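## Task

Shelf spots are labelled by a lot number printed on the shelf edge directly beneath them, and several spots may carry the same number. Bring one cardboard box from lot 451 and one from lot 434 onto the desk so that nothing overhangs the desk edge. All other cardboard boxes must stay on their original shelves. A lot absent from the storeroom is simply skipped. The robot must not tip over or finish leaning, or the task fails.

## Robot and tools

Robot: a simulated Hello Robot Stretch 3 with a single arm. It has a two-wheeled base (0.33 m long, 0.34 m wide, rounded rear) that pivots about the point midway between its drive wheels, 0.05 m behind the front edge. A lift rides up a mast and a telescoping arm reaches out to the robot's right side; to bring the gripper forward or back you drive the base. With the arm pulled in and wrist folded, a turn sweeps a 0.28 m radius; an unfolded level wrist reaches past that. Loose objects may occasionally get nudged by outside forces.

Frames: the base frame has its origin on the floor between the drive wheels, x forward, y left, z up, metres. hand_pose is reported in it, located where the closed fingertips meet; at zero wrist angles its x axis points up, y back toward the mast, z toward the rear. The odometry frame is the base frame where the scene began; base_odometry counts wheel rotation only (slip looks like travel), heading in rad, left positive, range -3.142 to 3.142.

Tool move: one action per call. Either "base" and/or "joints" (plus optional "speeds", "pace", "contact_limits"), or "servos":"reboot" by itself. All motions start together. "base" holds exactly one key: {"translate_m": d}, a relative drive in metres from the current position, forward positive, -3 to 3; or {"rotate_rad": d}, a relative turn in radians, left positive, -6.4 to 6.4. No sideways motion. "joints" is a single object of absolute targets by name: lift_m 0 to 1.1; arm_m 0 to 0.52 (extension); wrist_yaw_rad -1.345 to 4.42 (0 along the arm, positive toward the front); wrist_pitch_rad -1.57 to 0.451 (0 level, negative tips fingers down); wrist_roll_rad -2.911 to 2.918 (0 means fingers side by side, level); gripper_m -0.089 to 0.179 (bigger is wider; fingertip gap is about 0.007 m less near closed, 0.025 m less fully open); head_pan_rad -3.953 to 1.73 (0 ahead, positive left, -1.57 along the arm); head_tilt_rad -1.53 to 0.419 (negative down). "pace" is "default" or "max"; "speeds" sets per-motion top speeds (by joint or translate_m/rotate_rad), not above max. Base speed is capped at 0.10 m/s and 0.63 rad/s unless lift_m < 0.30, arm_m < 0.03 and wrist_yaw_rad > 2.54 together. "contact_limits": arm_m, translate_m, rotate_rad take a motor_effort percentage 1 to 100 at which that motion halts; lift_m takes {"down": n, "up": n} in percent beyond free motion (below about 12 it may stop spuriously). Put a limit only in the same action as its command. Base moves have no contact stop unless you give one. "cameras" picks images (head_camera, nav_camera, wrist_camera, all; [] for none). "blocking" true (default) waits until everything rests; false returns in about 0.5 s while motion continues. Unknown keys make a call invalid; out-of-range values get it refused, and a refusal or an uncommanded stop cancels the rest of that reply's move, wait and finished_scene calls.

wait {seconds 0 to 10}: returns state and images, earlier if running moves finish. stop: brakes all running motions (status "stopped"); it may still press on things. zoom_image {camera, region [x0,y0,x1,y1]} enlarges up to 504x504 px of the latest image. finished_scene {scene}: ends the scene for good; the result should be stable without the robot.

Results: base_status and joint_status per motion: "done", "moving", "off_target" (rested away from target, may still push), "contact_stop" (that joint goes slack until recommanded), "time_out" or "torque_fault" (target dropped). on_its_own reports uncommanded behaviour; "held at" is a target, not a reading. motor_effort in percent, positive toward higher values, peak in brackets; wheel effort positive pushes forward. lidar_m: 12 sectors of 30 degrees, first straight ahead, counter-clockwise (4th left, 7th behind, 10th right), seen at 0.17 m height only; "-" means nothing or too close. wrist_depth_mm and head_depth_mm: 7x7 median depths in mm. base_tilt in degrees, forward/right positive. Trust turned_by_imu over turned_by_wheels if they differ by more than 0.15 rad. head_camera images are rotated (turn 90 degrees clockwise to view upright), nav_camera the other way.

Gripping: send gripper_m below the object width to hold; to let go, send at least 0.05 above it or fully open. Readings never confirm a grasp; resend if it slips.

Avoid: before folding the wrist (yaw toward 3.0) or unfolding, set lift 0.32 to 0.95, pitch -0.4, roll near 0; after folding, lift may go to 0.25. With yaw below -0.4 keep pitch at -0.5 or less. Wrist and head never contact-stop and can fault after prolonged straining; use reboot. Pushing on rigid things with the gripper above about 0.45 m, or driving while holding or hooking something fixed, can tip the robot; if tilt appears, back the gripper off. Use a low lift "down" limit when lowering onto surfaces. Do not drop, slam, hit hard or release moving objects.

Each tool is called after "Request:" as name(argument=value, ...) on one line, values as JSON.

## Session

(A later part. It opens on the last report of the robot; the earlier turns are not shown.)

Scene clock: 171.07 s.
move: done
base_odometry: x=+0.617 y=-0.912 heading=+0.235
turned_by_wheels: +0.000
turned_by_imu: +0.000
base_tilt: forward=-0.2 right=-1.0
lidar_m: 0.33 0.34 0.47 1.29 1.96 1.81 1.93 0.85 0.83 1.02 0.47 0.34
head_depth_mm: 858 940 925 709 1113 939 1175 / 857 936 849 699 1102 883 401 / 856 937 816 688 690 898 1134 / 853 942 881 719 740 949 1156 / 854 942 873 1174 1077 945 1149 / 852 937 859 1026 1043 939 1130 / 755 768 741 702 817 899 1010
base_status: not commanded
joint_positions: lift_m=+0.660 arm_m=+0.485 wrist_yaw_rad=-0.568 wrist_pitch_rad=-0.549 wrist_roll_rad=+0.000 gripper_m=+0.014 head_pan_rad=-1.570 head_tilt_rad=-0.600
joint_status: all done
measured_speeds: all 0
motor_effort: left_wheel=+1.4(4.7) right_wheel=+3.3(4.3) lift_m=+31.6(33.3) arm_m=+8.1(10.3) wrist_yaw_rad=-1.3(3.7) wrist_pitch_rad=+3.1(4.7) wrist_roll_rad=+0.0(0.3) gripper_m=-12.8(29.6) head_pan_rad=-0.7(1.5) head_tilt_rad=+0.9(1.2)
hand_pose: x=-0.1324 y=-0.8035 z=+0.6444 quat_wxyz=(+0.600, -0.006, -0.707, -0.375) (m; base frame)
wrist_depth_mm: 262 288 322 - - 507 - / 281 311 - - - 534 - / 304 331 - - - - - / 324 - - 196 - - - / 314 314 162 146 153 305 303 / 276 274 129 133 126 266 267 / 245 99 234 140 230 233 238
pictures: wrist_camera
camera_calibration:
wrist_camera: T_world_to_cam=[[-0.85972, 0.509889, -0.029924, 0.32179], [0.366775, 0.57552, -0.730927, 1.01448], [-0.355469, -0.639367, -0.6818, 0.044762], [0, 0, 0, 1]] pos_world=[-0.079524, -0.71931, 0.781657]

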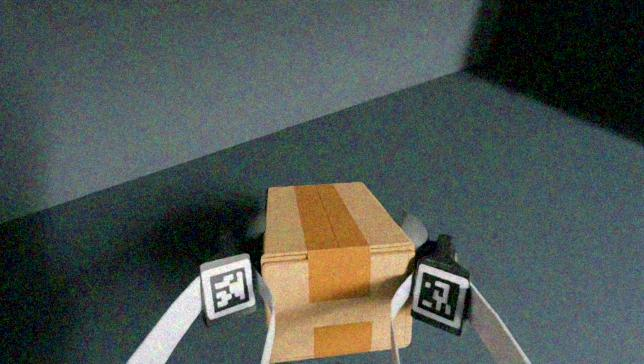

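Request:
move(joints={"arm_m": 0.0}, cameras=[])

Request:
move(base={"rotate_rad": -0.994}, joints={"lift_m": 0.86, "head_pan_rad": -1.8, "head_tilt_rad": -0.5}, cameras=[])

Request:
move(base={"translate_m": -1.169}, cameras=[])

Request:
move(base={"rotate_rad": -0.577}, cameras=["head_camera","nav_camera","wrist_camera"])

Scene clock: 224.53 s.
move: done
base_odometry: x=+0.617 y=-0.912 heading=+0.235
turned_by_wheels: +0.000
turned_by_imu: +0.000
base_tilt: forward=-0.4 right=-1.2
lidar_m: 0.33 0.34 0.47 1.28 1.95 1.80 1.93 0.85 0.83 1.02 0.47 0.34
head_depth_mm: 857 945 923 709 1112 942 1173 / 857 942 850 701 1098 933 1167 / 857 941 822 691 1088 930 1165 / 852 943 883 1173 1090 949 1155 / 857 939 872 1174 1077 946 1148 / 854 938 859 1029 1046 939 1132 / 753 768 742 705 819 901 1014
base_status: not commanded
joint_positions: lift_m=+0.660 arm_m=+0.001 wrist_yaw_rad=-0.568 wrist_pitch_rad=-0.550 wrist_roll_rad=+0.000 gripper_m=+0.014 head_pan_rad=-1.570 head_tilt_rad=-0.600
joint_status: all done
measured_speeds: all 0
motor_effort: left_wheel=+1.4(1.7) right_wheel=+3.0(4.5) lift_m=+27.1(30.3) arm_m=-12.2(14.9) wrist_yaw_rad=-2.4(3.5) wrist_pitch_rad=+3.1(3.3) wrist_roll_rad=+0.0(0.3) gripper_m=-12.7(13.2) head_pan_rad=-0.4(1.1) head_tilt_rad=+1.9(1.9)
hand_pose: x=-0.1324 y=-0.3190 z=+0.6443 quat_wxyz=(+0.600, -0.006, -0.707, -0.375) (m; base frame)
wrist_depth_mm: - - - - - - - / - - - - - - - / - - - - - - - / - - - - 829 - - / - - 153 146 153 955 941 / - - 129 133 126 832 852 / - 99 126 140 735 733 757
pictures: none
No camera images: "cameras" was empty.

Scene clock: 227.23 s.
move: done
base_odometry: x=+0.617 y=-0.912 heading=-0.759
turned_by_wheels: -0.994
turned_by_imu: -0.978
base_tilt: forward=-0.3 right=-1.3
lidar_m: 0.44 0.34 0.33 0.35 0.50 1.68 2.34 1.81 1.94 0.83 0.86 0.84
head_depth_mm: 1556 1667 1792 1939 2035 1624 1396 / 1608 1720 1860 2014 2101 1618 1393 / 1672 1800 1941 2091 2099 1608 485 / 1711 1844 2004 2190 1988 1610 299 / 1350 1490 1574 1719 1868 1593 1301 / 1364 1545 1364 1722 1395 1504 1287 / 1328 1499 1186 1578 1156 1079 1162
base_status: done
joint_positions: lift_m=+0.860 arm_m=+0.001 wrist_yaw_rad=-0.568 wrist_pitch_rad=-0.550 wrist_roll_rad=+0.000 gripper_m=+0.014 head_pan_rad=-1.804 head_tilt_rad=-0.500
joint_status: all done
measured_speeds: all 0
motor_effort: left_wheel=+7.0(12.7) right_wheel=-9.5(12.9) lift_m=+30.6(34.6) arm_m=-13.6(13.6) wrist_yaw_rad=-2.5(4.1) wrist_pitch_rad=+3.1(3.4) wrist_roll_rad=+0.0(0.3) gripper_m=-12.5(13.6) head_pan_rad=+2.9(3.7) head_tilt_rad=+3.5(7.8)
hand_pose: x=-0.1323 y=-0.3190 z=+0.8442 quat_wxyz=(+0.600, -0.006, -0.707, -0.375) (m; base frame)
wrist_depth_mm: - - - - - - - / - - - - - - - / - - - - - - - / - - - - - - - / 632 - 156 146 154 - - / - - 129 133 126 - - / - 99 134 140 145 955 942
pictures: none
No camera images: "cameras" was empty.

Scene clock: 240.07 s.
move: done
base_odometry: x=-0.232 y=-0.107 heading=-0.759
turned_by_wheels: +0.000
turned_by_imu: +0.000
base_tilt: forward=-0.3 right=-1.2
lidar_m: 1.30 0.99 0.97 1.02 1.47 2.70 1.10 0.83 0.87 1.36 1.79 1.56
head_depth_mm: 1047 1122 1206 1280 958 731 1322 / 1084 1159 1253 1331 945 727 1324 / 1116 1206 1294 1419 1551 1475 485 / 1142 1225 1332 1461 1636 1599 300 / 1191 1286 1385 1529 1711 1588 1298 / 1228 1330 1463 1610 1797 1580 1292 / 1285 1394 1526 1703 1860 1570 1286
base_status: done
joint_positions: lift_m=+0.860 arm_m=+0.001 wrist_yaw_rad=-0.568 wrist_pitch_rad=-0.550 wrist_roll_rad=+0.000 gripper_m=+0.014 head_pan_rad=-1.800 head_tilt_rad=-0.500
joint_status: not commanded
measured_speeds: all 0
motor_effort: left_wheel=-6.6(9.5) right_wheel=-5.7(15.3) lift_m=+24.9(30.8) arm_m=-6.9(13.1) wrist_yaw_rad=-0.3(3.7) wrist_pitch_rad=+3.2(3.4) wrist_roll_rad=-0.1(0.4) gripper_m=-12.3(13.4) head_pan_rad=+3.3(4.1) head_tilt_rad=+0.8(4.2)
hand_pose: x=-0.1323 y=-0.3190 z=+0.8442 quat_wxyz=(+0.600, -0.006, -0.707, -0.375) (m; base frame)
wrist_depth_mm: - - - - - - - / - - - - - - - / - - - - - - - / - - - 198 - - - / - - 156 146 154 - - / - - 129 134 126 - - / 987 917 134 140 145 927 947
pictures: none
No camera images: "cameras" was empty.

Scene clock: 242.10 s.
move: done
base_odometry: x=-0.232 y=-0.107 heading=-1.335
turned_by_wheels: -0.577
turned_by_imu: -0.567
base_tilt: forward=-0.3 right=-1.1
lidar_m: 1.56 1.36 1.00 0.97 1.01 1.40 2.71 1.10 0.82 0.87 1.35 1.79
head_depth_mm: 1191 1296 1425 1379 956 1229 1366 / 1168 1266 1390 1369 951 810 1354 / 1132 1236 1354 1351 938 800 485 / 1108 1211 1313 1339 935 770 299 / 1083 1173 1281 1317 927 739 1244 / 1061 1147 1247 1305 916 734 1293 / 1041 1124 1220 1318 1433 1431 1285
base_status: done
joint_positions: lift_m=+0.860 arm_m=+0.001 wrist_yaw_rad=-0.568 wrist_pitch_rad=-0.550 wrist_roll_rad=+0.000 gripper_m=+0.014 head_pan_rad=-1.800 head_tilt_rad=-0.500
joint_status: not commanded
measured_speeds: all 0
motor_effort: left_wheel=+8.0(12.3) right_wheel=-9.5(13.5) lift_m=+25.1(25.5) arm_m=-7.5(7.7) wrist_yaw_rad=-2.4(3.4) wrist_pitch_rad=+3.3(3.4) wrist_roll_rad=+0.0(0.3) gripper_m=-12.8(13.3) head_pan_rad=+3.1(3.8) head_tilt_rad=-0.1(1.3)
hand_pose: x=-0.1323 y=-0.3190 z=+0.8442 quat_wxyz=(+0.600, -0.006, -0.707, -0.375) (m; base frame)
wrist_depth_mm: - - - - - - - / - - - - - - - / - - - - - - - / - - - 439 - - - / - - 155 146 154 - - / - - 129 133 126 - - / 994 927 898 140 145 935 946
pictures: head_camera (sideways), nav_camera (sideways), wrist_camera
camera_calibration:
head_camera: T_world_to_cam=[[0.0530662, 0.431288, -0.900652, 1.18711], [0.964945, -0.254298, -0.0649194, 0.0782234], [-0.257033, -0.865634, -0.429664, 0.516356], [0, 0, 0, 1]] pos_world=[-0.0057564, -0.0451214, 1.29612]
nav_camera: T_world_to_cam=[[-0.08695, -0.447736, 0.889928, -1.11446], [-0.977481, 0.21076, 0.0105323, 0.0424496], [-0.192277, -0.868972, -0.455979, 0.547872], [0, 0, 0, 1]] pos_world=[0.049935, -0.0318434, 1.24116]
wrist_camera: T_world_to_cam=[[-0.859708, 0.509905, -0.0299988, 0.0808598], [0.36711, 0.575983, -0.730393, 0.881422], [-0.355152, -0.638937, -0.682368, 0.491447], [0, 0, 0, 1]] pos_world=[-0.0795246, -0.234911, 0.981558]

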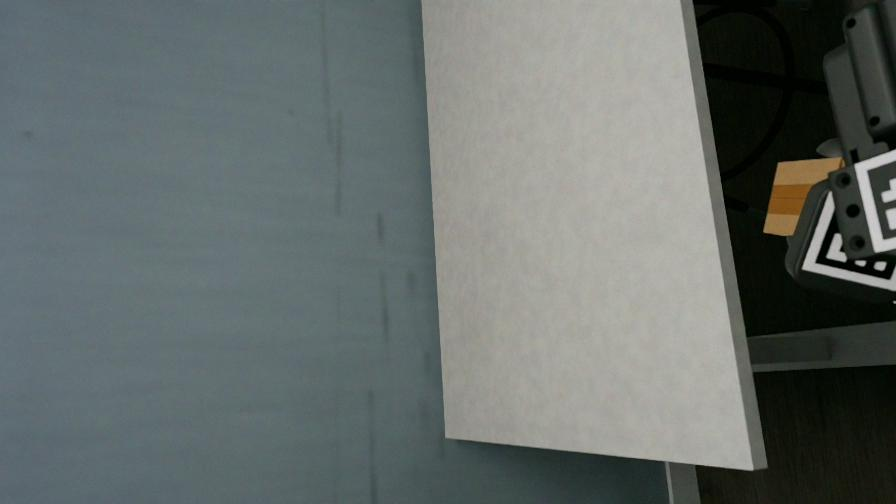

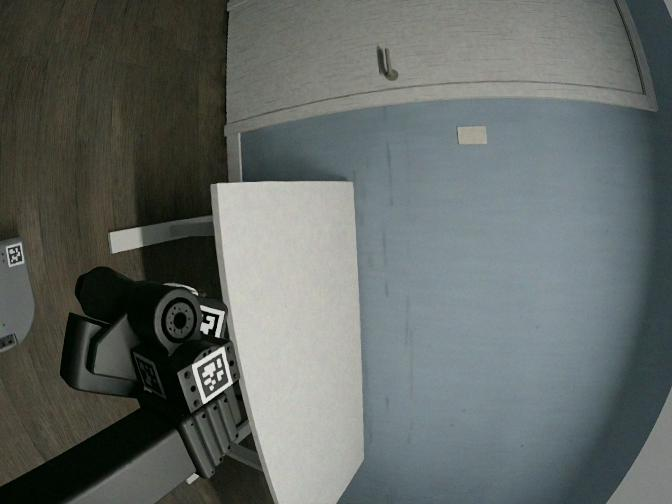

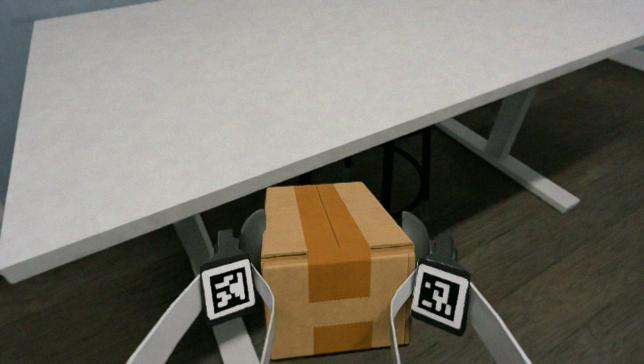

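Request:
move(joints={"arm_m": 0.37}, cameras=[])

Request:
move(joints={"lift_m": 0.79}, cameras=["head_camera","wrist_camera"])

Scene clock: 261.97 s.
move: done
base_odometry: x=-0.232 y=-0.107 heading=-1.335
turned_by_wheels: +0.000
turned_by_imu: +0.000
base_tilt: forward=-0.2 right=-1.1
lidar_m: 1.57 1.36 1.01 0.97 1.01 1.40 2.71 1.10 0.82 0.87 1.35 1.78
head_depth_mm: 1199 1298 1426 1382 957 1227 1357 / 1164 1268 1386 1361 950 779 - / 1138 1239 1347 1348 870 296 1271 / 1110 1208 1315 1262 395 747 1306 / 1088 1175 1282 540 521 739 1256 / 1062 1149 1246 1307 813 734 1297 / 1042 1115 1210 1313 1430 1433 1285
base_status: not commanded
joint_positions: lift_m=+0.860 arm_m=+0.370 wrist_yaw_rad=-0.568 wrist_pitch_rad=-0.550 wrist_roll_rad=+0.000 gripper_m=+0.014 head_pan_rad=-1.800 head_tilt_rad=-0.500
joint_status: all done
measured_speeds: all 0
motor_effort: left_wheel=+7.8(8.5) right_wheel=-10.2(11.1) lift_m=+25.8(26.0) arm_m=+13.1(15.0) wrist_yaw_rad=-1.4(3.9) wrist_pitch_rad=+3.2(3.4) wrist_roll_rad=+0.0(0.5) gripper_m=-12.7(13.2) head_pan_rad=+3.0(3.6) head_tilt_rad=-2.1(2.4)
hand_pose: x=-0.1323 y=-0.6883 z=+0.8442 quat_wxyz=(+0.600, -0.006, -0.707, -0.376) (m; base frame)
wrist_depth_mm: - - - - - - - / - - - - - - - / - - - - - - - / - - - 196 - - - / - - 153 146 144 - - / - - 129 133 126 - - / - 99 118 139 141 - -
pictures: none
No camera images: "cameras" was empty.

Scene clock: 263.43 s.
move: done
base_odometry: x=-0.232 y=-0.107 heading=-1.335
turned_by_wheels: +0.000
turned_by_imu: +0.000
base_tilt: forward=-0.2 right=-1.2
lidar_m: 1.56 1.36 1.00 0.97 1.01 1.40 2.71 1.10 0.83 0.87 1.35 1.79
head_depth_mm: 1197 1304 1435 1382 961 1228 1325 / 1164 1262 1400 1360 950 807 1151 / 1142 1240 1344 1349 938 380 304 / 1110 1202 1307 1337 495 404 1280 / 1090 1171 1273 1317 540 736 1251 / 1060 1145 1250 1296 553 710 1291 / 1045 1125 1214 1317 1434 1429 1291
base_status: not commanded
joint_positions: lift_m=+0.790 arm_m=+0.370 wrist_yaw_rad=-0.568 wrist_pitch_rad=-0.542 wrist_roll_rad=+0.000 gripper_m=+0.014 head_pan_rad=-1.800 head_tilt_rad=-0.500
joint_status: all done
measured_speeds: all 0
motor_effort: left_wheel=+7.5(8.4) right_wheel=-10.0(11.2) lift_m=+22.3(27.2) arm_m=+12.3(14.1) wrist_yaw_rad=-2.9(3.7) wrist_pitch_rad=+1.9(3.4) wrist_roll_rad=-0.1(0.3) gripper_m=-12.4(13.0) head_pan_rad=+3.3(3.5) head_tilt_rad=-1.5(2.5)
hand_pose: x=-0.1330 y=-0.6894 z=+0.7758 quat_wxyz=(+0.601, -0.009, -0.707, -0.373) (m; base frame)
wrist_depth_mm: - - - - - - - / - - - - - - - / - - - - - - - / - - - 194 - - - / - - 153 146 143 - - / - - 129 133 126 - - / - 99 118 140 141 - -
pictures: head_camera (sideways), wrist_camera
camera_calibration:
head_camera: T_world_to_cam=[[0.0530662, 0.431288, -0.900652, 1.18711], [0.964945, -0.254298, -0.0649194, 0.0782234], [-0.257033, -0.865634, -0.429664, 0.516356], [0, 0, 0, 1]] pos_world=[-0.0057564, -0.0451214, 1.29612]
wrist_camera: T_world_to_cam=[[-0.859863, 0.509661, -0.0296911, 0.266671], [0.363993, 0.571244, -0.735656, 1.04549], [-0.357974, -0.64337, -0.676705, 0.200105], [0, 0, 0, 1]] pos_world=[-0.0796189, -0.604402, 0.912453]

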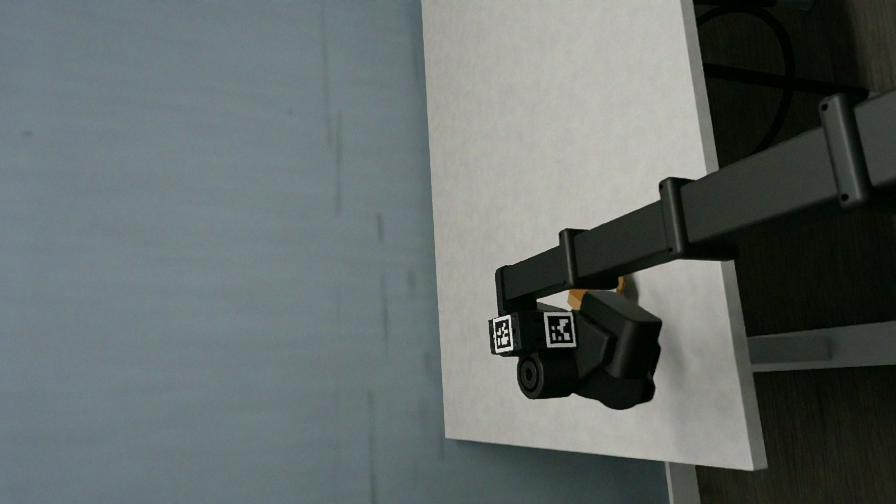

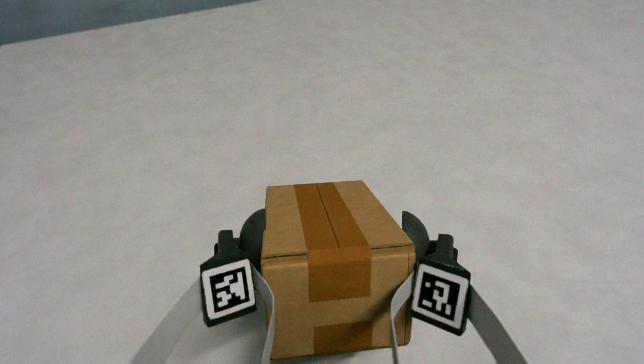

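Request:
move(joints={"lift_m": 0.745}, contact_limits={"lift_m": {"down": 13}}, speeds={"lift_m": 0.03}, cameras=["wrist_camera"])

Scene clock: 272.00 s.
move: done
base_odometry: x=-0.232 y=-0.107 heading=-1.335
turned_by_wheels: +0.000
turned_by_imu: +0.000
base_tilt: forward=-0.3 right=-1.1
lidar_m: 1.56 1.36 1.00 0.97 1.01 1.40 2.71 1.10 0.83 0.87 1.35 1.78
head_depth_mm: 1197 1303 1427 1380 956 1228 1317 / 1165 1271 1391 1370 945 810 1286 / 1140 1233 1352 1353 943 774 341 / 1111 1209 1311 1338 861 449 1243 / 1090 1171 1279 1320 566 693 1257 / 1064 1150 1246 1307 884 687 1291 / 1041 1122 1218 1320 1430 1437 1283
base_status: not commanded
joint_positions: lift_m=+0.745 arm_m=+0.370 wrist_yaw_rad=-0.568 wrist_pitch_rad=-0.489 wrist_roll_rad=+0.000 gripper_m=+0.014 head_pan_rad=-1.800 head_tilt_rad=-0.500
joint_status: all done
measured_speeds: all 0
motor_effort: left_wheel=+7.7(8.2) right_wheel=-9.8(11.1) lift_m=+16.2(25.0) arm_m=+9.0(10.7) wrist_yaw_rad=-1.5(3.1) wrist_pitch_rad=-7.9(8.3) wrist_roll_rad=-0.1(0.3) gripper_m=-12.7(13.1) head_pan_rad=+2.7(3.2) head_tilt_rad=-3.5(3.7)
contact_limits: lift_m down 13 (down: maximum 72; up: maximum 65)
hand_pose: x=-0.1372 y=-0.6960 z=+0.7420 quat_wxyz=(+0.611, -0.028, -0.706, -0.357) (m; base frame)
wrist_depth_mm: - - - - - - - / - - - - - - - / - - - 182 - - - / - - - 161 161 - - / - - 149 137 136 - - / - - 129 139 128 - - / - - - - - - -
pictures: wrist_camera
camera_calibration:
wrist_camera: T_world_to_cam=[[-0.860706, 0.50834, -0.0278644, 0.263056], [0.342508, 0.537693, -0.770438, 1.0254], [-0.376662, -0.672664, -0.636905, 0.118977], [0, 0, 0, 1]] pos_world=[-0.0799809, -0.605043, 0.873118]

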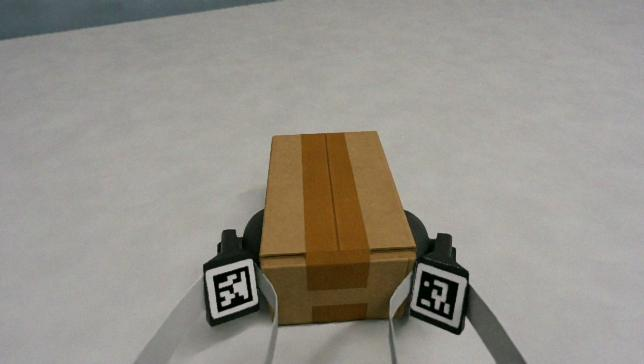

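Request:
move(joints={"gripper_m": 0.15}, cameras=[])

Request:
move(joints={"lift_m": 0.86}, cameras=["wrist_camera"])

Request:
move(joints={"arm_m": 0.0, "head_pan_rad": 1.5, "head_tilt_rad": -0.3}, cameras=["nav_camera"])

Scene clock: 280.00 s.
move: done
base_odometry: x=-0.232 y=-0.107 heading=-1.336
turned_by_wheels: +0.000
turned_by_imu: +0.000
base_tilt: forward=-0.4 right=-1.2
lidar_m: 1.56 1.36 1.00 0.97 1.01 1.40 2.71 1.10 0.83 0.87 1.35 1.79
head_depth_mm: 1195 1299 1427 1382 959 1269 1325 / 1166 1265 1381 1368 952 810 1278 / 1139 1234 1350 1356 942 774 341 / 1112 1202 1313 1334 863 450 1240 / 1088 1172 1279 1316 568 693 1256 / 1065 1148 1245 1300 882 688 1291 / 1039 1124 1215 1314 1422 1438 1289
base_status: not commanded
joint_positions: lift_m=+0.745 arm_m=+0.370 wrist_yaw_rad=-0.575 wrist_pitch_rad=-0.519 wrist_roll_rad=+0.000 gripper_m=+0.150 head_pan_rad=-1.800 head_tilt_rad=-0.500
joint_status: all done
measured_speeds: all 0
motor_effort: left_wheel=+4.5(8.2) right_wheel=-5.9(10.8) lift_m=+24.0(24.3) arm_m=+6.3(7.8) wrist_yaw_rad=+4.3(6.8) wrist_pitch_rad=-2.3(8.0) wrist_roll_rad=-0.1(0.3) gripper_m=+2.8(84.0) head_pan_rad=+2.2(2.8) head_tilt_rad=-5.1(5.1)
contact_limits: lift_m down 13 (down: maximum 72; up: maximum 65)
hand_pose: x=-0.1360 y=-0.6915 z=+0.7356 quat_wxyz=(+0.604, -0.019, -0.706, -0.368) (m; base frame)
wrist_depth_mm: - - - - - - - / - - - - - - - / - - - 179 - - - / - - - 149 - - - / - 146 130 131 131 - - / - 124 - 145 - 124 - / - 118 - - - - 111
pictures: none
No camera images: "cameras" was empty.

Scene clock: 281.87 s.
move: done
base_odometry: x=-0.232 y=-0.107 heading=-1.336
turned_by_wheels: +0.000
turned_by_imu: +0.000
base_tilt: forward=-0.3 right=-1.0
lidar_m: 1.56 1.36 1.00 0.97 1.01 1.40 2.71 1.10 0.82 0.87 1.34 1.78
head_depth_mm: 1195 1299 1422 1383 956 1266 1366 / 1166 1265 1390 1361 947 777 - / 1137 1240 1356 1342 867 296 1277 / 1115 1202 1317 1264 395 743 1309 / 1088 1182 1277 540 521 741 1254 / 1068 1152 1246 1300 815 734 1293 / 1046 1129 1222 1315 1429 1440 1290
base_status: not commanded
joint_positions: lift_m=+0.860 arm_m=+0.370 wrist_yaw_rad=-0.573 wrist_pitch_rad=-0.541 wrist_roll_rad=+0.000 gripper_m=+0.150 head_pan_rad=-1.800 head_tilt_rad=-0.500
joint_status: all done
measured_speeds: all 0
motor_effort: left_wheel=+4.4(4.9) right_wheel=-4.9(6.5) lift_m=+29.7(33.0) arm_m=+5.0(6.8) wrist_yaw_rad=+1.8(3.7) wrist_pitch_rad=+1.7(2.4) wrist_roll_rad=+0.3(0.3) gripper_m=+0.8(2.1) head_pan_rad=+2.3(2.8) head_tilt_rad=-4.7(5.3)
hand_pose: x=-0.1339 y=-0.6890 z=+0.8461 quat_wxyz=(+0.600, -0.011, -0.707, -0.374) (m; base frame)
wrist_depth_mm: - - - - - - - / - - - - - - - / - - - - - - - / - - - - - - - / - 146 - 258 - 140 - / - 126 - 234 - 124 - / - 118 - 209 - - 111
pictures: wrist_camera
camera_calibration:
wrist_camera: T_world_to_cam=[[-0.857511, 0.513604, -0.029775, 0.270961], [0.366186, 0.568683, -0.736551, 1.0966], [-0.361363, -0.642504, -0.675726, 0.246818], [0, 0, 0, 1]] pos_world=[-0.0800167, -0.604204, 0.982552]

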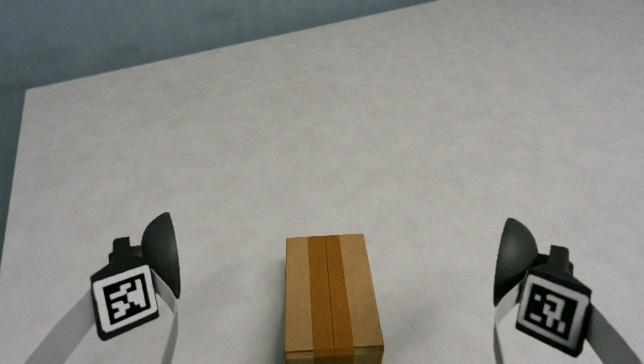

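Scene clock: 285.80 s.
move: done
base_odometry: x=-0.232 y=-0.107 heading=-1.336
turned_by_wheels: +0.000
turned_by_imu: +0.000
base_tilt: forward=-0.3 right=-1.2
lidar_m: 1.56 1.36 1.00 0.97 1.01 1.40 2.71 1.10 0.83 0.87 1.35 1.79
head_depth_mm: 848 888 936 981 1041 1105 1177 / 840 879 929 976 1025 1093 1163 / 837 880 922 969 1025 1081 1149 / 826 866 909 953 1008 1072 1140 / 823 861 903 951 1002 1062 1126 / 814 855 894 942 993 1047 1111 / 810 848 891 934 982 1038 1097
base_status: not commanded
joint_positions: lift_m=+0.860 arm_m=+0.001 wrist_yaw_rad=-0.573 wrist_pitch_rad=-0.541 wrist_roll_rad=+0.000 gripper_m=+0.150 head_pan_rad=+1.502 head_tilt_rad=-0.300
joint_status: all done
measured_speeds: all 0
motor_effort: left_wheel=+4.1(5.0) right_wheel=-6.2(6.4) lift_m=+25.5(29.4) arm_m=-12.7(14.8) wrist_yaw_rad=+2.8(3.1) wrist_pitch_rad=+1.8(1.8) wrist_roll_rad=-0.1(0.3) gripper_m=+0.5(1.2) head_pan_rad=-3.3(6.2) head_tilt_rad=+4.9(8.6)
hand_pose: x=-0.1338 y=-0.3196 z=+0.8460 quat_wxyz=(+0.600, -0.011, -0.707, -0.374) (m; base frame)
wrist_depth_mm: - - - - - - - / - - 471 - - - - / - - - - - - - / - - - - - - - / - 146 - - - - - / - 126 - - - 124 - / 932 959 945 972 954 914 114
pictures: nav_camera (sideways)
camera_calibration:
nav_camera: T_world_to_cam=[[0.00157679, 0.270725, 0.962655, -1.20998], [0.998417, -0.0545427, 0.0137035, 0.0262808], [0.0562157, 0.96111, -0.270383, 0.304818], [0, 0, 0, 1]] pos_world=[-0.0414669, 0.0360412, 1.24685]

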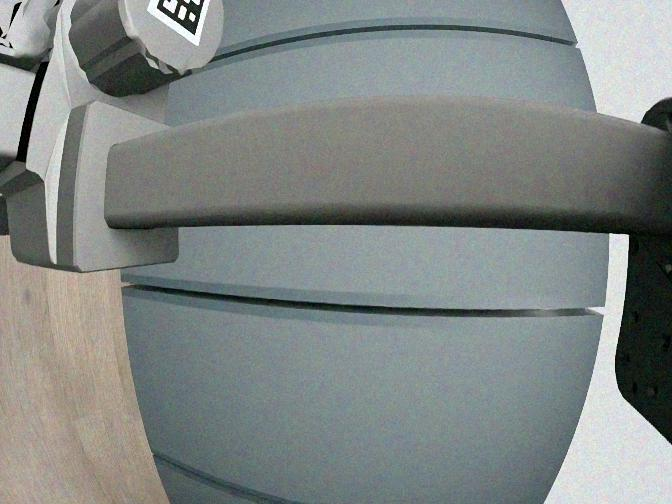

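Request:
move(joints={"wrist_yaw_rad": 3.0, "wrist_pitch_rad": -0.4, "gripper_m": 0.037}, cameras=[])

Request:
move(base={"rotate_rad": -0.25}, joints={"lift_m": 0.27, "head_pan_rad": 0.3, "head_tilt_rad": -0.3}, cameras=[])

Request:
move(base={"translate_m": -2.2}, pace="max", cameras=[])

Request:
move(base={"rotate_rad": 1.82}, pace="max", joints={"head_pan_rad": -0.6, "head_tilt_rad": -0.3}, cameras=["nav_camera","head_camera"])

Scene clock: 313.57 s.
move: done
base_odometry: x=-0.232 y=-0.107 heading=-1.336
turned_by_wheels: +0.000
turned_by_imu: +0.000
base_tilt: forward=-0.3 right=-1.2
lidar_m: 1.56 1.36 1.00 0.97 1.01 1.40 2.71 1.10 0.82 0.87 1.35 1.79
head_depth_mm: 850 888 934 986 1041 1096 1171 / 842 885 926 977 1030 1090 1159 / 833 880 925 973 1029 1085 1143 / 829 867 909 959 1014 1069 1141 / 820 860 904 951 1003 1059 1123 / 817 853 892 938 991 1047 1110 / 808 846 885 931 982 1036 1102
base_status: not commanded
joint_positions: lift_m=+0.860 arm_m=+0.001 wrist_yaw_rad=+2.997 wrist_pitch_rad=-0.421 wrist_roll_rad=+0.000 gripper_m=+0.037 head_pan_rad=+1.500 head_tilt_rad=-0.300
joint_status: all done
measured_speeds: all 0
motor_effort: left_wheel=+4.4(5.0) right_wheel=-5.5(6.6) lift_m=+30.8(31.5) arm_m=-12.0(13.1) wrist_yaw_rad=+0.7(6.0) wrist_pitch_rad=+3.3(5.1) wrist_roll_rad=-0.2(0.4) gripper_m=+0.3(80.2) head_pan_rad=-2.8(3.8) head_tilt_rad=+5.8(5.9)
hand_pose: x=+0.0111 y=+0.0762 z=+0.8721 quat_wxyz=(+0.198, +0.700, +0.097, +0.679) (m; base frame)
wrist_depth_mm: 139 137 - - - - - / 957 148 - - - - - / - 161 - - - - - / - 186 - - - - - / - - 206 - - - - / - - 128 - 129 - - / - - 266 - - - -
pictures: none
No camera images: "cameras" was empty.

Scene clock: 319.77 s.
move: done
base_odometry: x=-0.232 y=-0.107 heading=-1.585
turned_by_wheels: -0.250
turned_by_imu: -0.246
base_tilt: forward=-0.2 right=-1.2
lidar_m: 1.56 1.57 1.11 0.97 0.97 1.15 2.70 2.53 0.82 0.86 1.31 1.52
head_depth_mm: 1531 1783 1898 1991 1908 1922 1560 / 1541 1805 1879 1980 2013 1910 1554 / 1443 1798 1908 2001 1999 1893 1549 / 1457 1818 1872 1673 1726 1773 1537 / 1583 1811 1921 2017 1971 1874 1527 / 1610 1834 1934 2044 2093 1864 1525 / 1630 1832 1931 2043 2063 1856 1523
base_status: done
joint_positions: lift_m=+0.270 arm_m=+0.001 wrist_yaw_rad=+2.997 wrist_pitch_rad=-0.419 wrist_roll_rad=+0.000 gripper_m=+0.037 head_pan_rad=+0.300 head_tilt_rad=-0.300
joint_status: all done
measured_speeds: all 0
motor_effort: left_wheel=+8.5(11.5) right_wheel=-10.7(13.3) lift_m=+23.5(31.7) arm_m=-11.7(13.4) wrist_yaw_rad=+2.1(3.4) wrist_pitch_rad=+3.1(3.4) wrist_roll_rad=-0.3(0.3) gripper_m=+0.5(0.8) head_pan_rad=+3.6(5.0) head_tilt_rad=+5.0(7.2)
hand_pose: x=+0.0111 y=+0.0764 z=+0.2824 quat_wxyz=(+0.197, +0.700, +0.097, +0.679) (m; base frame)
wrist_depth_mm: - 137 918 - - - - / - 148 - - - - - / 845 162 843 895 867 857 851 / 703 187 641 694 689 680 675 / 587 557 207 549 546 561 557 / 493 491 129 287 129 478 481 / 263 269 247 257 412 422 417
pictures: none
No camera images: "cameras" was empty.

Scene clock: 328.57 s.
move: done
base_odometry: x=-0.201 y=+2.092 heading=-1.585
turned_by_wheels: +0.000
turned_by_imu: -0.002
base_tilt: forward=-0.3 right=-1.3
lidar_m: 3.70 0.90 0.63 0.90 1.14 0.67 0.59 0.59 0.69 1.25 1.60 1.61
head_depth_mm: 3028 3644 3801 - 2961 2058 1558 / 3041 3663 3801 - 2936 2036 1558 / 3069 3719 3839 - 2890 2021 1542 / 3116 3674 - - 2890 2002 1540 / 3162 2663 2850 2973 2652 1988 1528 / 1571 1601 1651 1715 1773 1814 1519 / 1126 1144 1173 1205 1227 1261 1303
base_status: done
joint_positions: lift_m=+0.270 arm_m=+0.001 wrist_yaw_rad=+2.997 wrist_pitch_rad=-0.419 wrist_roll_rad=+0.000 gripper_m=+0.037 head_pan_rad=+0.300 head_tilt_rad=-0.300
joint_status: not commanded
measured_speeds: all 0
motor_effort: left_wheel=+0.0(10.1) right_wheel=-10.9(16.9) lift_m=+29.5(31.5) arm_m=-10.6(12.6) wrist_yaw_rad=+1.2(3.8) wrist_pitch_rad=+3.1(3.2) wrist_roll_rad=+0.0(0.4) gripper_m=+0.6(1.1) head_pan_rad=+2.9(4.0) head_tilt_rad=+3.4(5.2)
hand_pose: x=+0.0110 y=+0.0764 z=+0.2824 quat_wxyz=(+0.197, +0.700, +0.097, +0.680) (m; base frame)
wrist_depth_mm: - 137 - - - 590 - / - 147 - - - 640 - / 896 162 829 856 829 706 796 / 706 186 642 684 684 683 676 / 586 561 206 549 546 566 559 / 495 496 129 289 129 481 481 / 263 269 248 258 416 420 421
pictures: none
No camera images: "cameras" was empty.

Scene clock: 330.83 s.
move: done
base_odometry: x=-0.201 y=+2.092 heading=+0.235
turned_by_wheels: +1.820
turned_by_imu: +1.783
base_tilt: forward=-0.3 right=-1.3
lidar_m: 1.92 0.84 0.61 0.59 0.61 0.82 1.82 1.60 2.27 1.88 0.66 0.63
head_depth_mm: 596 636 682 734 800 872 960 / 544 577 614 657 705 762 828 / 545 563 587 615 651 687 730 / 623 645 672 698 730 763 798 / 725 759 792 835 879 921 969 / 1726 1806 1930 2016 2116 1903 1468 / 1681 1735 1822 1905 1987 1972 1519
base_status: done
joint_positions: lift_m=+0.270 arm_m=+0.001 wrist_yaw_rad=+2.997 wrist_pitch_rad=-0.419 wrist_roll_rad=+0.000 gripper_m=+0.037 head_pan_rad=-0.604 head_tilt_rad=-0.300
joint_status: all done
measured_speeds: all 0
motor_effort: left_wheel=-6.6(15.0) right_wheel=+8.0(14.3) lift_m=+28.9(29.4) arm_m=-12.5(13.5) wrist_yaw_rad=+2.3(3.0) wrist_pitch_rad=+3.1(3.2) wrist_roll_rad=+0.1(0.3) gripper_m=+0.1(0.9) head_pan_rad=+3.9(6.8) head_tilt_rad=+2.7(8.4)
hand_pose: x=+0.0110 y=+0.0764 z=+0.2824 quat_wxyz=(+0.197, +0.700, +0.097, +0.680) (m; base frame)
wrist_depth_mm: 527 137 566 582 602 609 631 / 584 148 608 628 639 - - / 630 161 170 - - - 756 / 674 183 192 688 681 673 684 / 584 563 207 555 544 565 561 / 493 493 128 287 129 479 480 / 264 267 247 258 411 420 420
pictures: head_camera (sideways), nav_camera (sideways)
camera_calibration:
head_camera: T_world_to_cam=[[-0.227636, 0.100718, -0.968523, 1.27743], [0.599759, 0.798078, -0.057971, 0.0714524], [0.767119, -0.594077, -0.242078, 0.265958], [0, 0, 0, 1]] pos_world=[0.0439133, -0.0276847, 1.30574]
nav_camera: T_world_to_cam=[[0.231958, -0.139214, 0.962712, -1.21145], [-0.555669, -0.831291, 0.0136743, 0.0357405], [0.798391, -0.538121, -0.270181, 0.300026], [0, 0, 0, 1]] pos_world=[0.0613266, 0.0225107, 1.24685]

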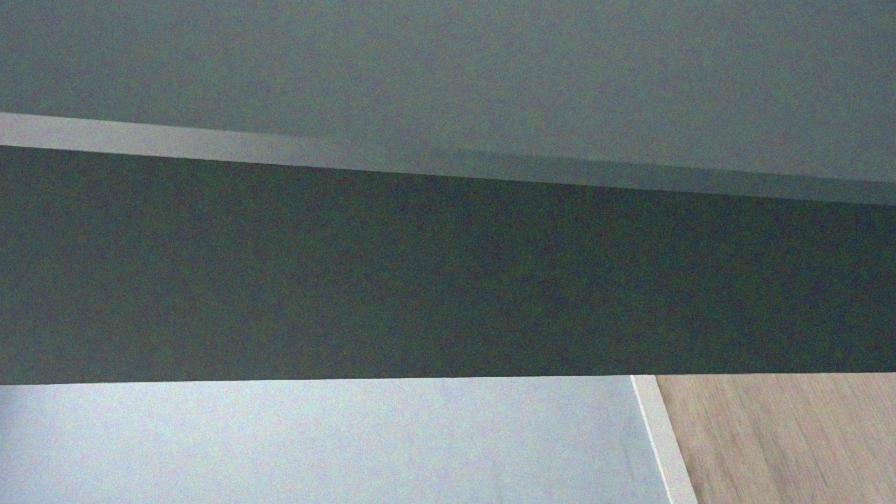

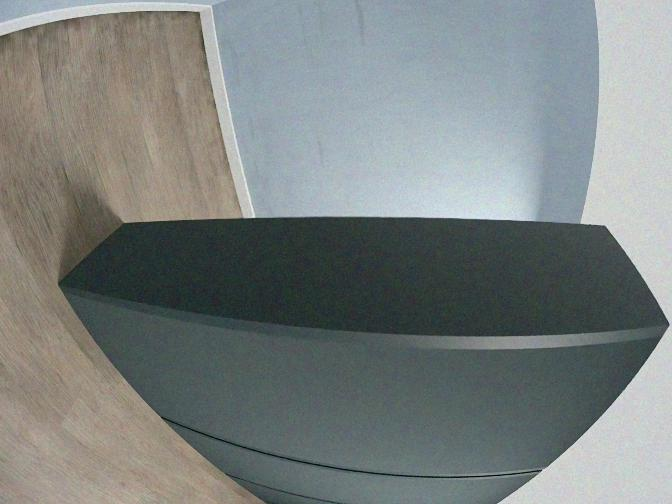

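Request:
move(base={"translate_m": 1.35}, pace="max", cameras=[])

Request:
move(base={"rotate_rad": -1.571}, pace="max", joints={"head_pan_rad": -0.75, "head_tilt_rad": -0.3}, cameras=["nav_camera","head_camera"])

Scene clock: 345.57 s.
move: done
base_odometry: x=+1.112 y=+2.406 heading=+0.235
turned_by_wheels: +0.000
turned_by_imu: +0.001
base_tilt: forward=-0.2 right=-1.2
lidar_m: 0.59 0.61 0.63 0.60 0.62 0.84 2.29 0.60 0.59 2.27 0.84 0.61
head_depth_mm: 764 814 877 943 1020 1120 1222 / 696 741 788 843 908 973 1060 / 642 677 717 762 815 873 939 / 596 624 659 698 737 788 839 / 554 580 608 641 677 716 760 / 518 541 565 593 625 658 695 / 488 507 528 553 578 608 639
base_status: done
joint_positions: lift_m=+0.270 arm_m=+0.001 wrist_yaw_rad=+2.997 wrist_pitch_rad=-0.419 wrist_roll_rad=+0.000 gripper_m=+0.037 head_pan_rad=-0.600 head_tilt_rad=-0.300
joint_status: not commanded
measured_speeds: all 0
motor_effort: left_wheel=-1.0(9.4) right_wheel=+9.6(17.6) lift_m=+25.9(28.2) arm_m=-5.3(10.5) wrist_yaw_rad=+3.2(3.2) wrist_pitch_rad=+3.1(3.2) wrist_roll_rad=+0.1(0.3) gripper_m=+0.8(1.0) head_pan_rad=+3.1(4.2) head_tilt_rad=+1.6(3.5)
hand_pose: x=+0.0110 y=+0.0764 z=+0.2824 quat_wxyz=(+0.197, +0.700, +0.097, +0.680) (m; base frame)
wrist_depth_mm: 549 138 575 598 610 622 636 / 604 147 617 626 - - 701 / 634 162 170 - - 772 692 / 683 183 219 700 684 674 644 / 585 564 207 553 551 563 557 / 499 494 129 286 129 481 480 / 262 267 247 259 414 419 419
pictures: none
No camera images: "cameras" was empty.

Scene clock: 347.70 s.
move: done
base_odometry: x=+1.112 y=+2.406 heading=-1.336
turned_by_wheels: -1.571
turned_by_imu: -1.541
base_tilt: forward=-0.3 right=-1.2
lidar_m: 2.19 0.82 0.61 0.59 0.61 0.62 0.60 0.63 0.87 2.43 0.59 0.60
head_depth_mm: 644 695 752 817 903 1814 1511 / 567 606 650 702 757 825 903 / 508 538 572 610 654 705 762 / 1105 541 558 580 614 652 688 / 1239 846 1360 1266 807 1186 910 / 1266 1144 1378 1251 1435 1177 1006 / 1177 1194 1270 1234 1378 1231 1436
base_status: done
joint_positions: lift_m=+0.270 arm_m=+0.001 wrist_yaw_rad=+2.997 wrist_pitch_rad=-0.419 wrist_roll_rad=+0.000 gripper_m=+0.037 head_pan_rad=-0.750 head_tilt_rad=-0.300
joint_status: all done
measured_speeds: all 0
motor_effort: left_wheel=+7.0(14.6) right_wheel=-7.3(15.2) lift_m=+25.7(26.7) arm_m=-12.9(13.4) wrist_yaw_rad=+2.1(3.1) wrist_pitch_rad=+3.0(3.2) wrist_roll_rad=+0.1(0.4) gripper_m=+0.4(1.0) head_pan_rad=-3.2(5.0) head_tilt_rad=+1.6(2.6)
hand_pose: x=+0.0110 y=+0.0764 z=+0.2824 quat_wxyz=(+0.197, +0.700, +0.097, +0.680) (m; base frame)
wrist_depth_mm: 533 137 - - - - - / - 147 - - - - - / - 161 170 - - - - / 680 183 191 687 686 681 674 / 584 560 206 553 551 563 558 / 499 496 129 288 129 484 480 / 263 267 247 258 411 421 416
pictures: head_camera (sideways), nav_camera (sideways)
camera_calibration:
head_camera: T_world_to_cam=[[-0.210545, 0.1328, -0.968522, 1.27732], [0.709653, 0.70216, -0.0579925, 0.0707768], [0.672356, -0.699525, -0.242079, 0.266566], [0, 0, 0, 1]] pos_world=[0.0394785, -0.0328551, 1.30574]
nav_camera: T_world_to_cam=[[0.209221, -0.1715, 0.962712, -1.21131], [-0.670817, -0.741496, 0.013693, 0.03647], [0.711499, -0.648669, -0.270182, 0.30056], [0, 0, 0, 1]] pos_world=[0.0640488, 0.0142659, 1.24685]

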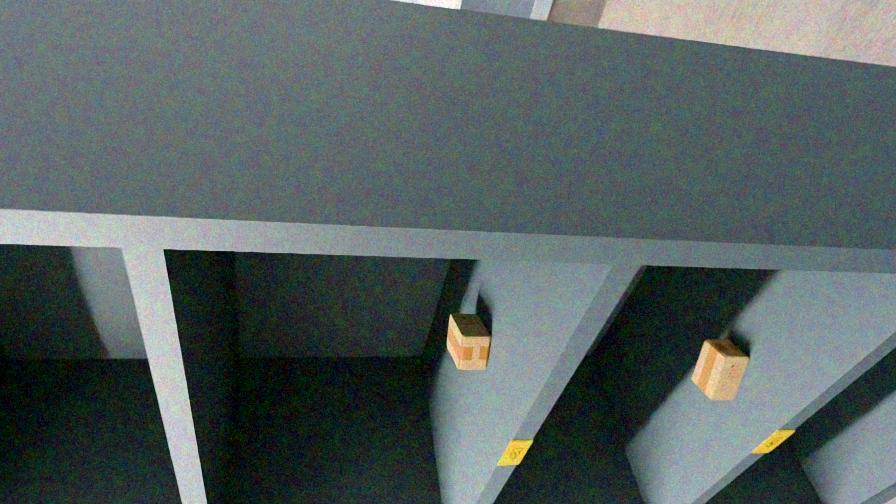

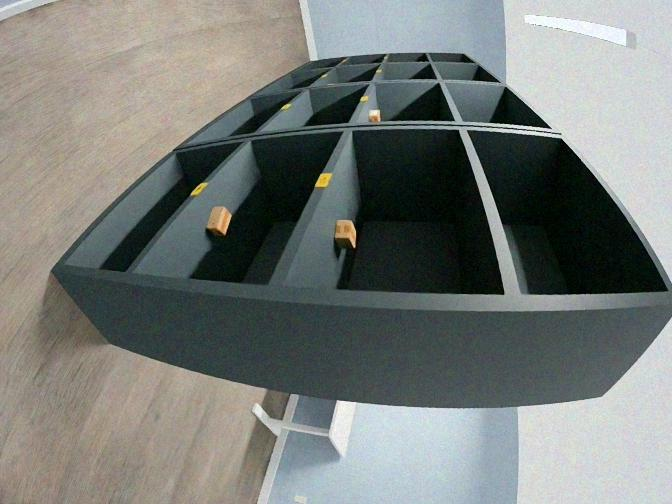

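Request:
zoom_image(camera="head_camera", region=[480, 410, 820, 480])

Request:
move(base={"translate_m": 1.0}, pace="max", joints={"head_pan_rad": -1.4, "head_tilt_rad": -0.4}, cameras=["nav_camera","head_camera"])

Scaled by 1.482 from the camera's 896x504 image, which has a finer 1280x720 frame.

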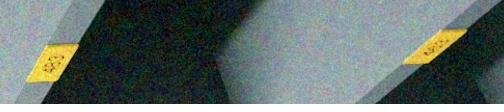

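Scene clock: 360.07 s.
move: done
base_odometry: x=+1.345 y=+1.434 heading=-1.336
turned_by_wheels: +0.000
turned_by_imu: +0.001
base_tilt: forward=-0.3 right=-1.2
lidar_m: 2.15 0.81 0.60 0.57 0.60 0.82 1.59 0.69 0.77 0.88 0.52 1.27
head_depth_mm: 438 748 794 832 572 476 851 / 445 760 812 845 597 493 844 / 452 775 826 862 591 492 839 / 459 782 839 876 587 947 833 / 468 805 858 893 582 972 830 / 479 685 719 737 577 793 806 / 484 538 557 578 547 620 659
base_status: done
joint_positions: lift_m=+0.270 arm_m=+0.001 wrist_yaw_rad=+2.998 wrist_pitch_rad=-0.419 wrist_roll_rad=+0.000 gripper_m=+0.037 head_pan_rad=-1.400 head_tilt_rad=-0.400
joint_status: all done
measured_speeds: all 0
motor_effort: left_wheel=+6.1(15.7) right_wheel=+0.0(11.1) lift_m=+24.2(25.6) arm_m=-11.9(13.3) wrist_yaw_rad=+3.1(3.6) wrist_pitch_rad=+3.2(3.2) wrist_roll_rad=-0.2(0.3) gripper_m=+0.7(1.1) head_pan_rad=+3.5(5.9) head_tilt_rad=-3.5(5.2)
hand_pose: x=+0.0110 y=+0.0764 z=+0.2824 quat_wxyz=(+0.197, +0.700, +0.097, +0.680) (m; base frame)
wrist_depth_mm: 527 137 540 - - - - / - 148 - - - - - / - 161 170 - - - - / 678 183 192 670 679 678 672 / 587 551 208 553 550 561 557 / 500 495 129 286 128 479 479 / 263 267 246 257 409 421 420
pictures: head_camera (sideways), nav_camera (sideways)
camera_calibration:
head_camera: T_world_to_cam=[[-0.103475, 0.327523, -0.93916, 1.23829], [0.988898, 0.135122, -0.061833, 0.0740551], [0.106649, -0.935132, -0.337868, 0.394627], [0, 0, 0, 1]] pos_world=[0.0128126, -0.0465458, 1.30086]
nav_camera: T_world_to_cam=[[0.0788276, -0.35685, 0.93083, -1.16886], [-0.982615, -0.185255, 0.0121926, 0.0402464], [0.16809, -0.915609, -0.365249, 0.427558], [0, 0, 0, 1]] pos_world=[0.0598176, -0.0181776, 1.24369]

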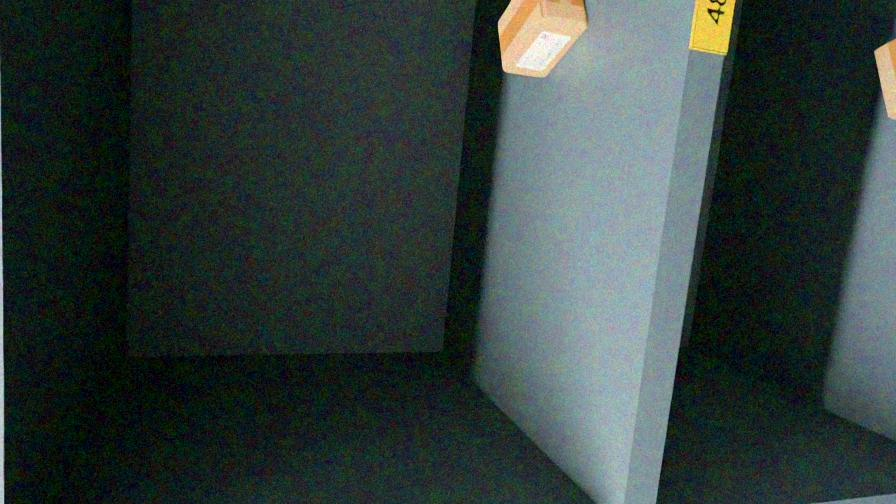

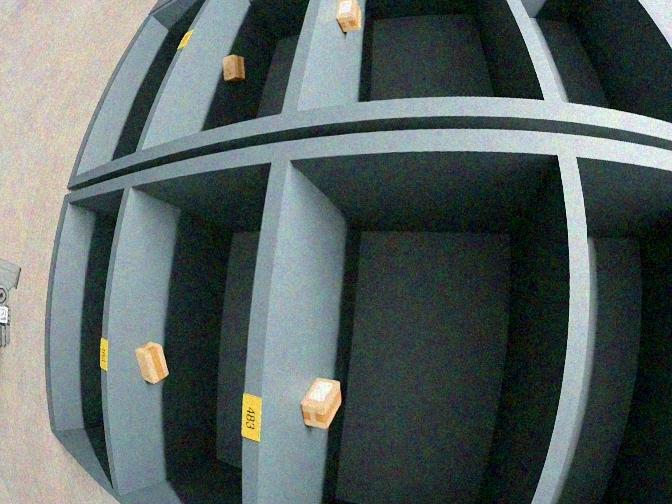

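Request:
move(joints={"head_pan_rad": -1.85, "head_tilt_rad": -0.5}, cameras=["head_camera"])

Request:
zoom_image(camera="head_camera", region=[440, 100, 896, 400])

Request:
move(joints={"head_pan_rad": -0.85, "head_tilt_rad": -0.4}, cameras=["head_camera"])

Request:
zoom_image(camera="head_camera", region=[440, 0, 896, 504])

Scene clock: 369.23 s.
move: done
base_odometry: x=+1.345 y=+1.434 heading=-1.336
turned_by_wheels: +0.000
turned_by_imu: +0.000
base_tilt: forward=-0.3 right=-1.2
lidar_m: 2.14 0.81 0.60 0.58 0.60 0.83 1.59 0.69 0.77 0.88 0.52 1.26
head_depth_mm: 767 830 854 734 849 904 849 / 793 860 952 728 582 956 803 / 768 836 916 717 576 948 771 / 747 811 884 670 545 947 770 / 725 785 860 631 516 941 757 / 707 764 827 693 512 933 765 / 689 743 800 684 487 929 762
base_status: not commanded
joint_positions: lift_m=+0.270 arm_m=+0.001 wrist_yaw_rad=+2.998 wrist_pitch_rad=-0.419 wrist_roll_rad=+0.000 gripper_m=+0.037 head_pan_rad=-1.857 head_tilt_rad=-0.503
joint_status: all done
measured_speeds: all 0
motor_effort: left_wheel=+5.4(6.5) right_wheel=-0.1(0.8) lift_m=+24.9(25.2) arm_m=-11.7(12.2) wrist_yaw_rad=+2.3(2.3) wrist_pitch_rad=+3.1(3.2) wrist_roll_rad=+0.0(0.2) gripper_m=+0.3(0.8) head_pan_rad=-1.8(3.9) head_tilt_rad=-3.8(7.5)
hand_pose: x=+0.0110 y=+0.0764 z=+0.2824 quat_wxyz=(+0.197, +0.700, +0.097, +0.680) (m; base frame)
wrist_depth_mm: 526 137 542 - - - - / - 148 - - - - - / - 162 170 - - - - / 680 182 191 670 690 685 675 / 581 566 207 552 548 563 558 / 499 498 129 287 129 482 482 / 263 268 246 258 412 420 422
pictures: head_camera (sideways)
camera_calibration:
head_camera: T_world_to_cam=[[0.0783874, 0.430243, -0.899303, 1.18514], [0.948904, -0.308794, -0.065022, 0.0784814], [-0.305675, -0.848255, -0.432465, 0.520299], [0, 0, 0, 1]] pos_world=[-0.00832865, -0.0443155, 1.29591]

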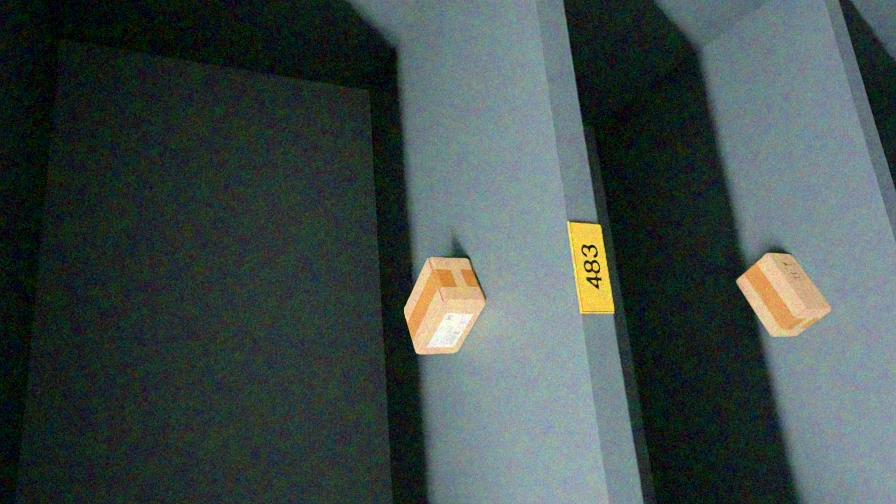

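Scaled by 1.105 from the camera's 896x504 image, which has a finer 1280x720 frame.

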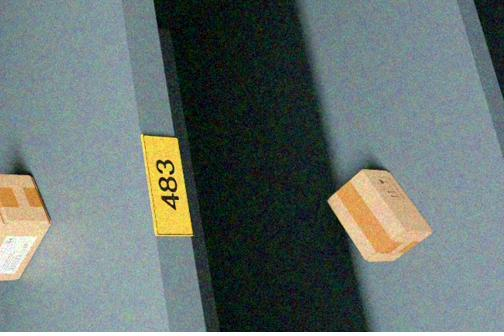

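Scene clock: 370.30 s.
move: done
base_odometry: x=+1.345 y=+1.434 heading=-1.336
turned_by_wheels: +0.000
turned_by_imu: +0.000
base_tilt: forward=-0.4 right=-1.2
lidar_m: 2.15 0.81 0.60 0.57 0.60 0.83 1.59 0.69 0.77 0.88 0.52 1.27
head_depth_mm: 445 549 617 706 601 495 845 / 414 464 513 574 589 725 813 / 441 457 484 516 553 612 682 / 474 1039 545 570 615 669 718 / 619 1163 1263 896 1230 1045 879 / 757 1285 1355 889 1399 1038 1275 / 1088 1206 1268 1035 1365 1160 1309
base_status: not commanded
joint_positions: lift_m=+0.270 arm_m=+0.001 wrist_yaw_rad=+2.998 wrist_pitch_rad=-0.419 wrist_roll_rad=+0.000 gripper_m=+0.037 head_pan_rad=-0.829 head_tilt_rad=-0.403
joint_status: all done
measured_speeds: all 0
motor_effort: left_wheel=+6.1(6.5) right_wheel=-0.1(0.7) lift_m=+25.1(25.7) arm_m=-11.3(12.1) wrist_yaw_rad=+2.2(2.7) wrist_pitch_rad=+3.1(3.2) wrist_roll_rad=-0.2(0.3) gripper_m=+0.6(1.2) head_pan_rad=-0.2(5.4) head_tilt_rad=+4.3(6.7)
hand_pose: x=+0.0110 y=+0.0764 z=+0.2824 quat_wxyz=(+0.197, +0.700, +0.097, +0.680) (m; base frame)
wrist_depth_mm: 539 137 543 - - - - / - 148 - - - - - / - 161 170 - - - - / 674 183 191 659 689 680 676 / 582 565 207 549 551 565 561 / 493 496 129 289 129 480 479 / 263 269 247 259 411 421 418
pictures: head_camera (sideways)
camera_calibration:
head_camera: T_world_to_cam=[[-0.265717, 0.221399, -0.938284, 1.23813], [0.758704, 0.648494, -0.0618413, 0.0755247], [0.59478, -0.728312, -0.340292, 0.394871], [0, 0, 0, 1]] pos_world=[0.0368288, -0.0355075, 1.30076]

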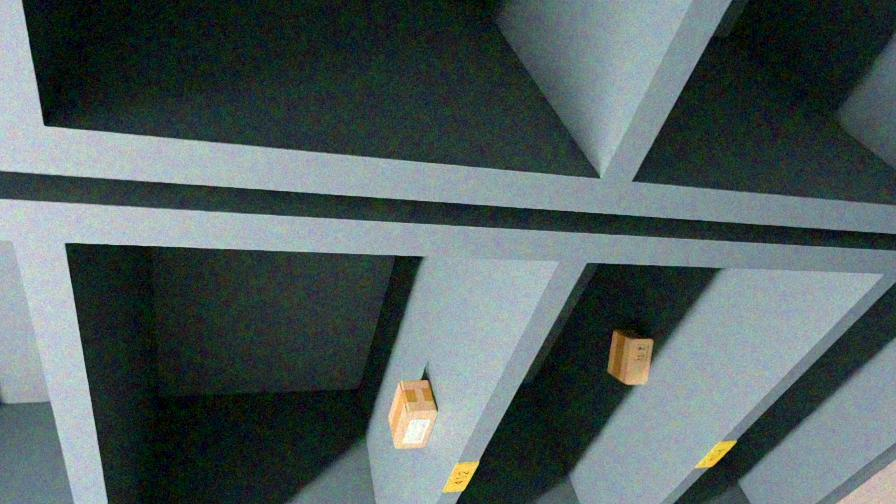

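Scaled by 1.000.

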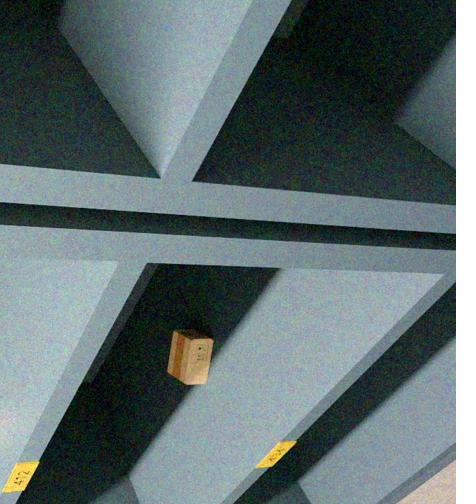

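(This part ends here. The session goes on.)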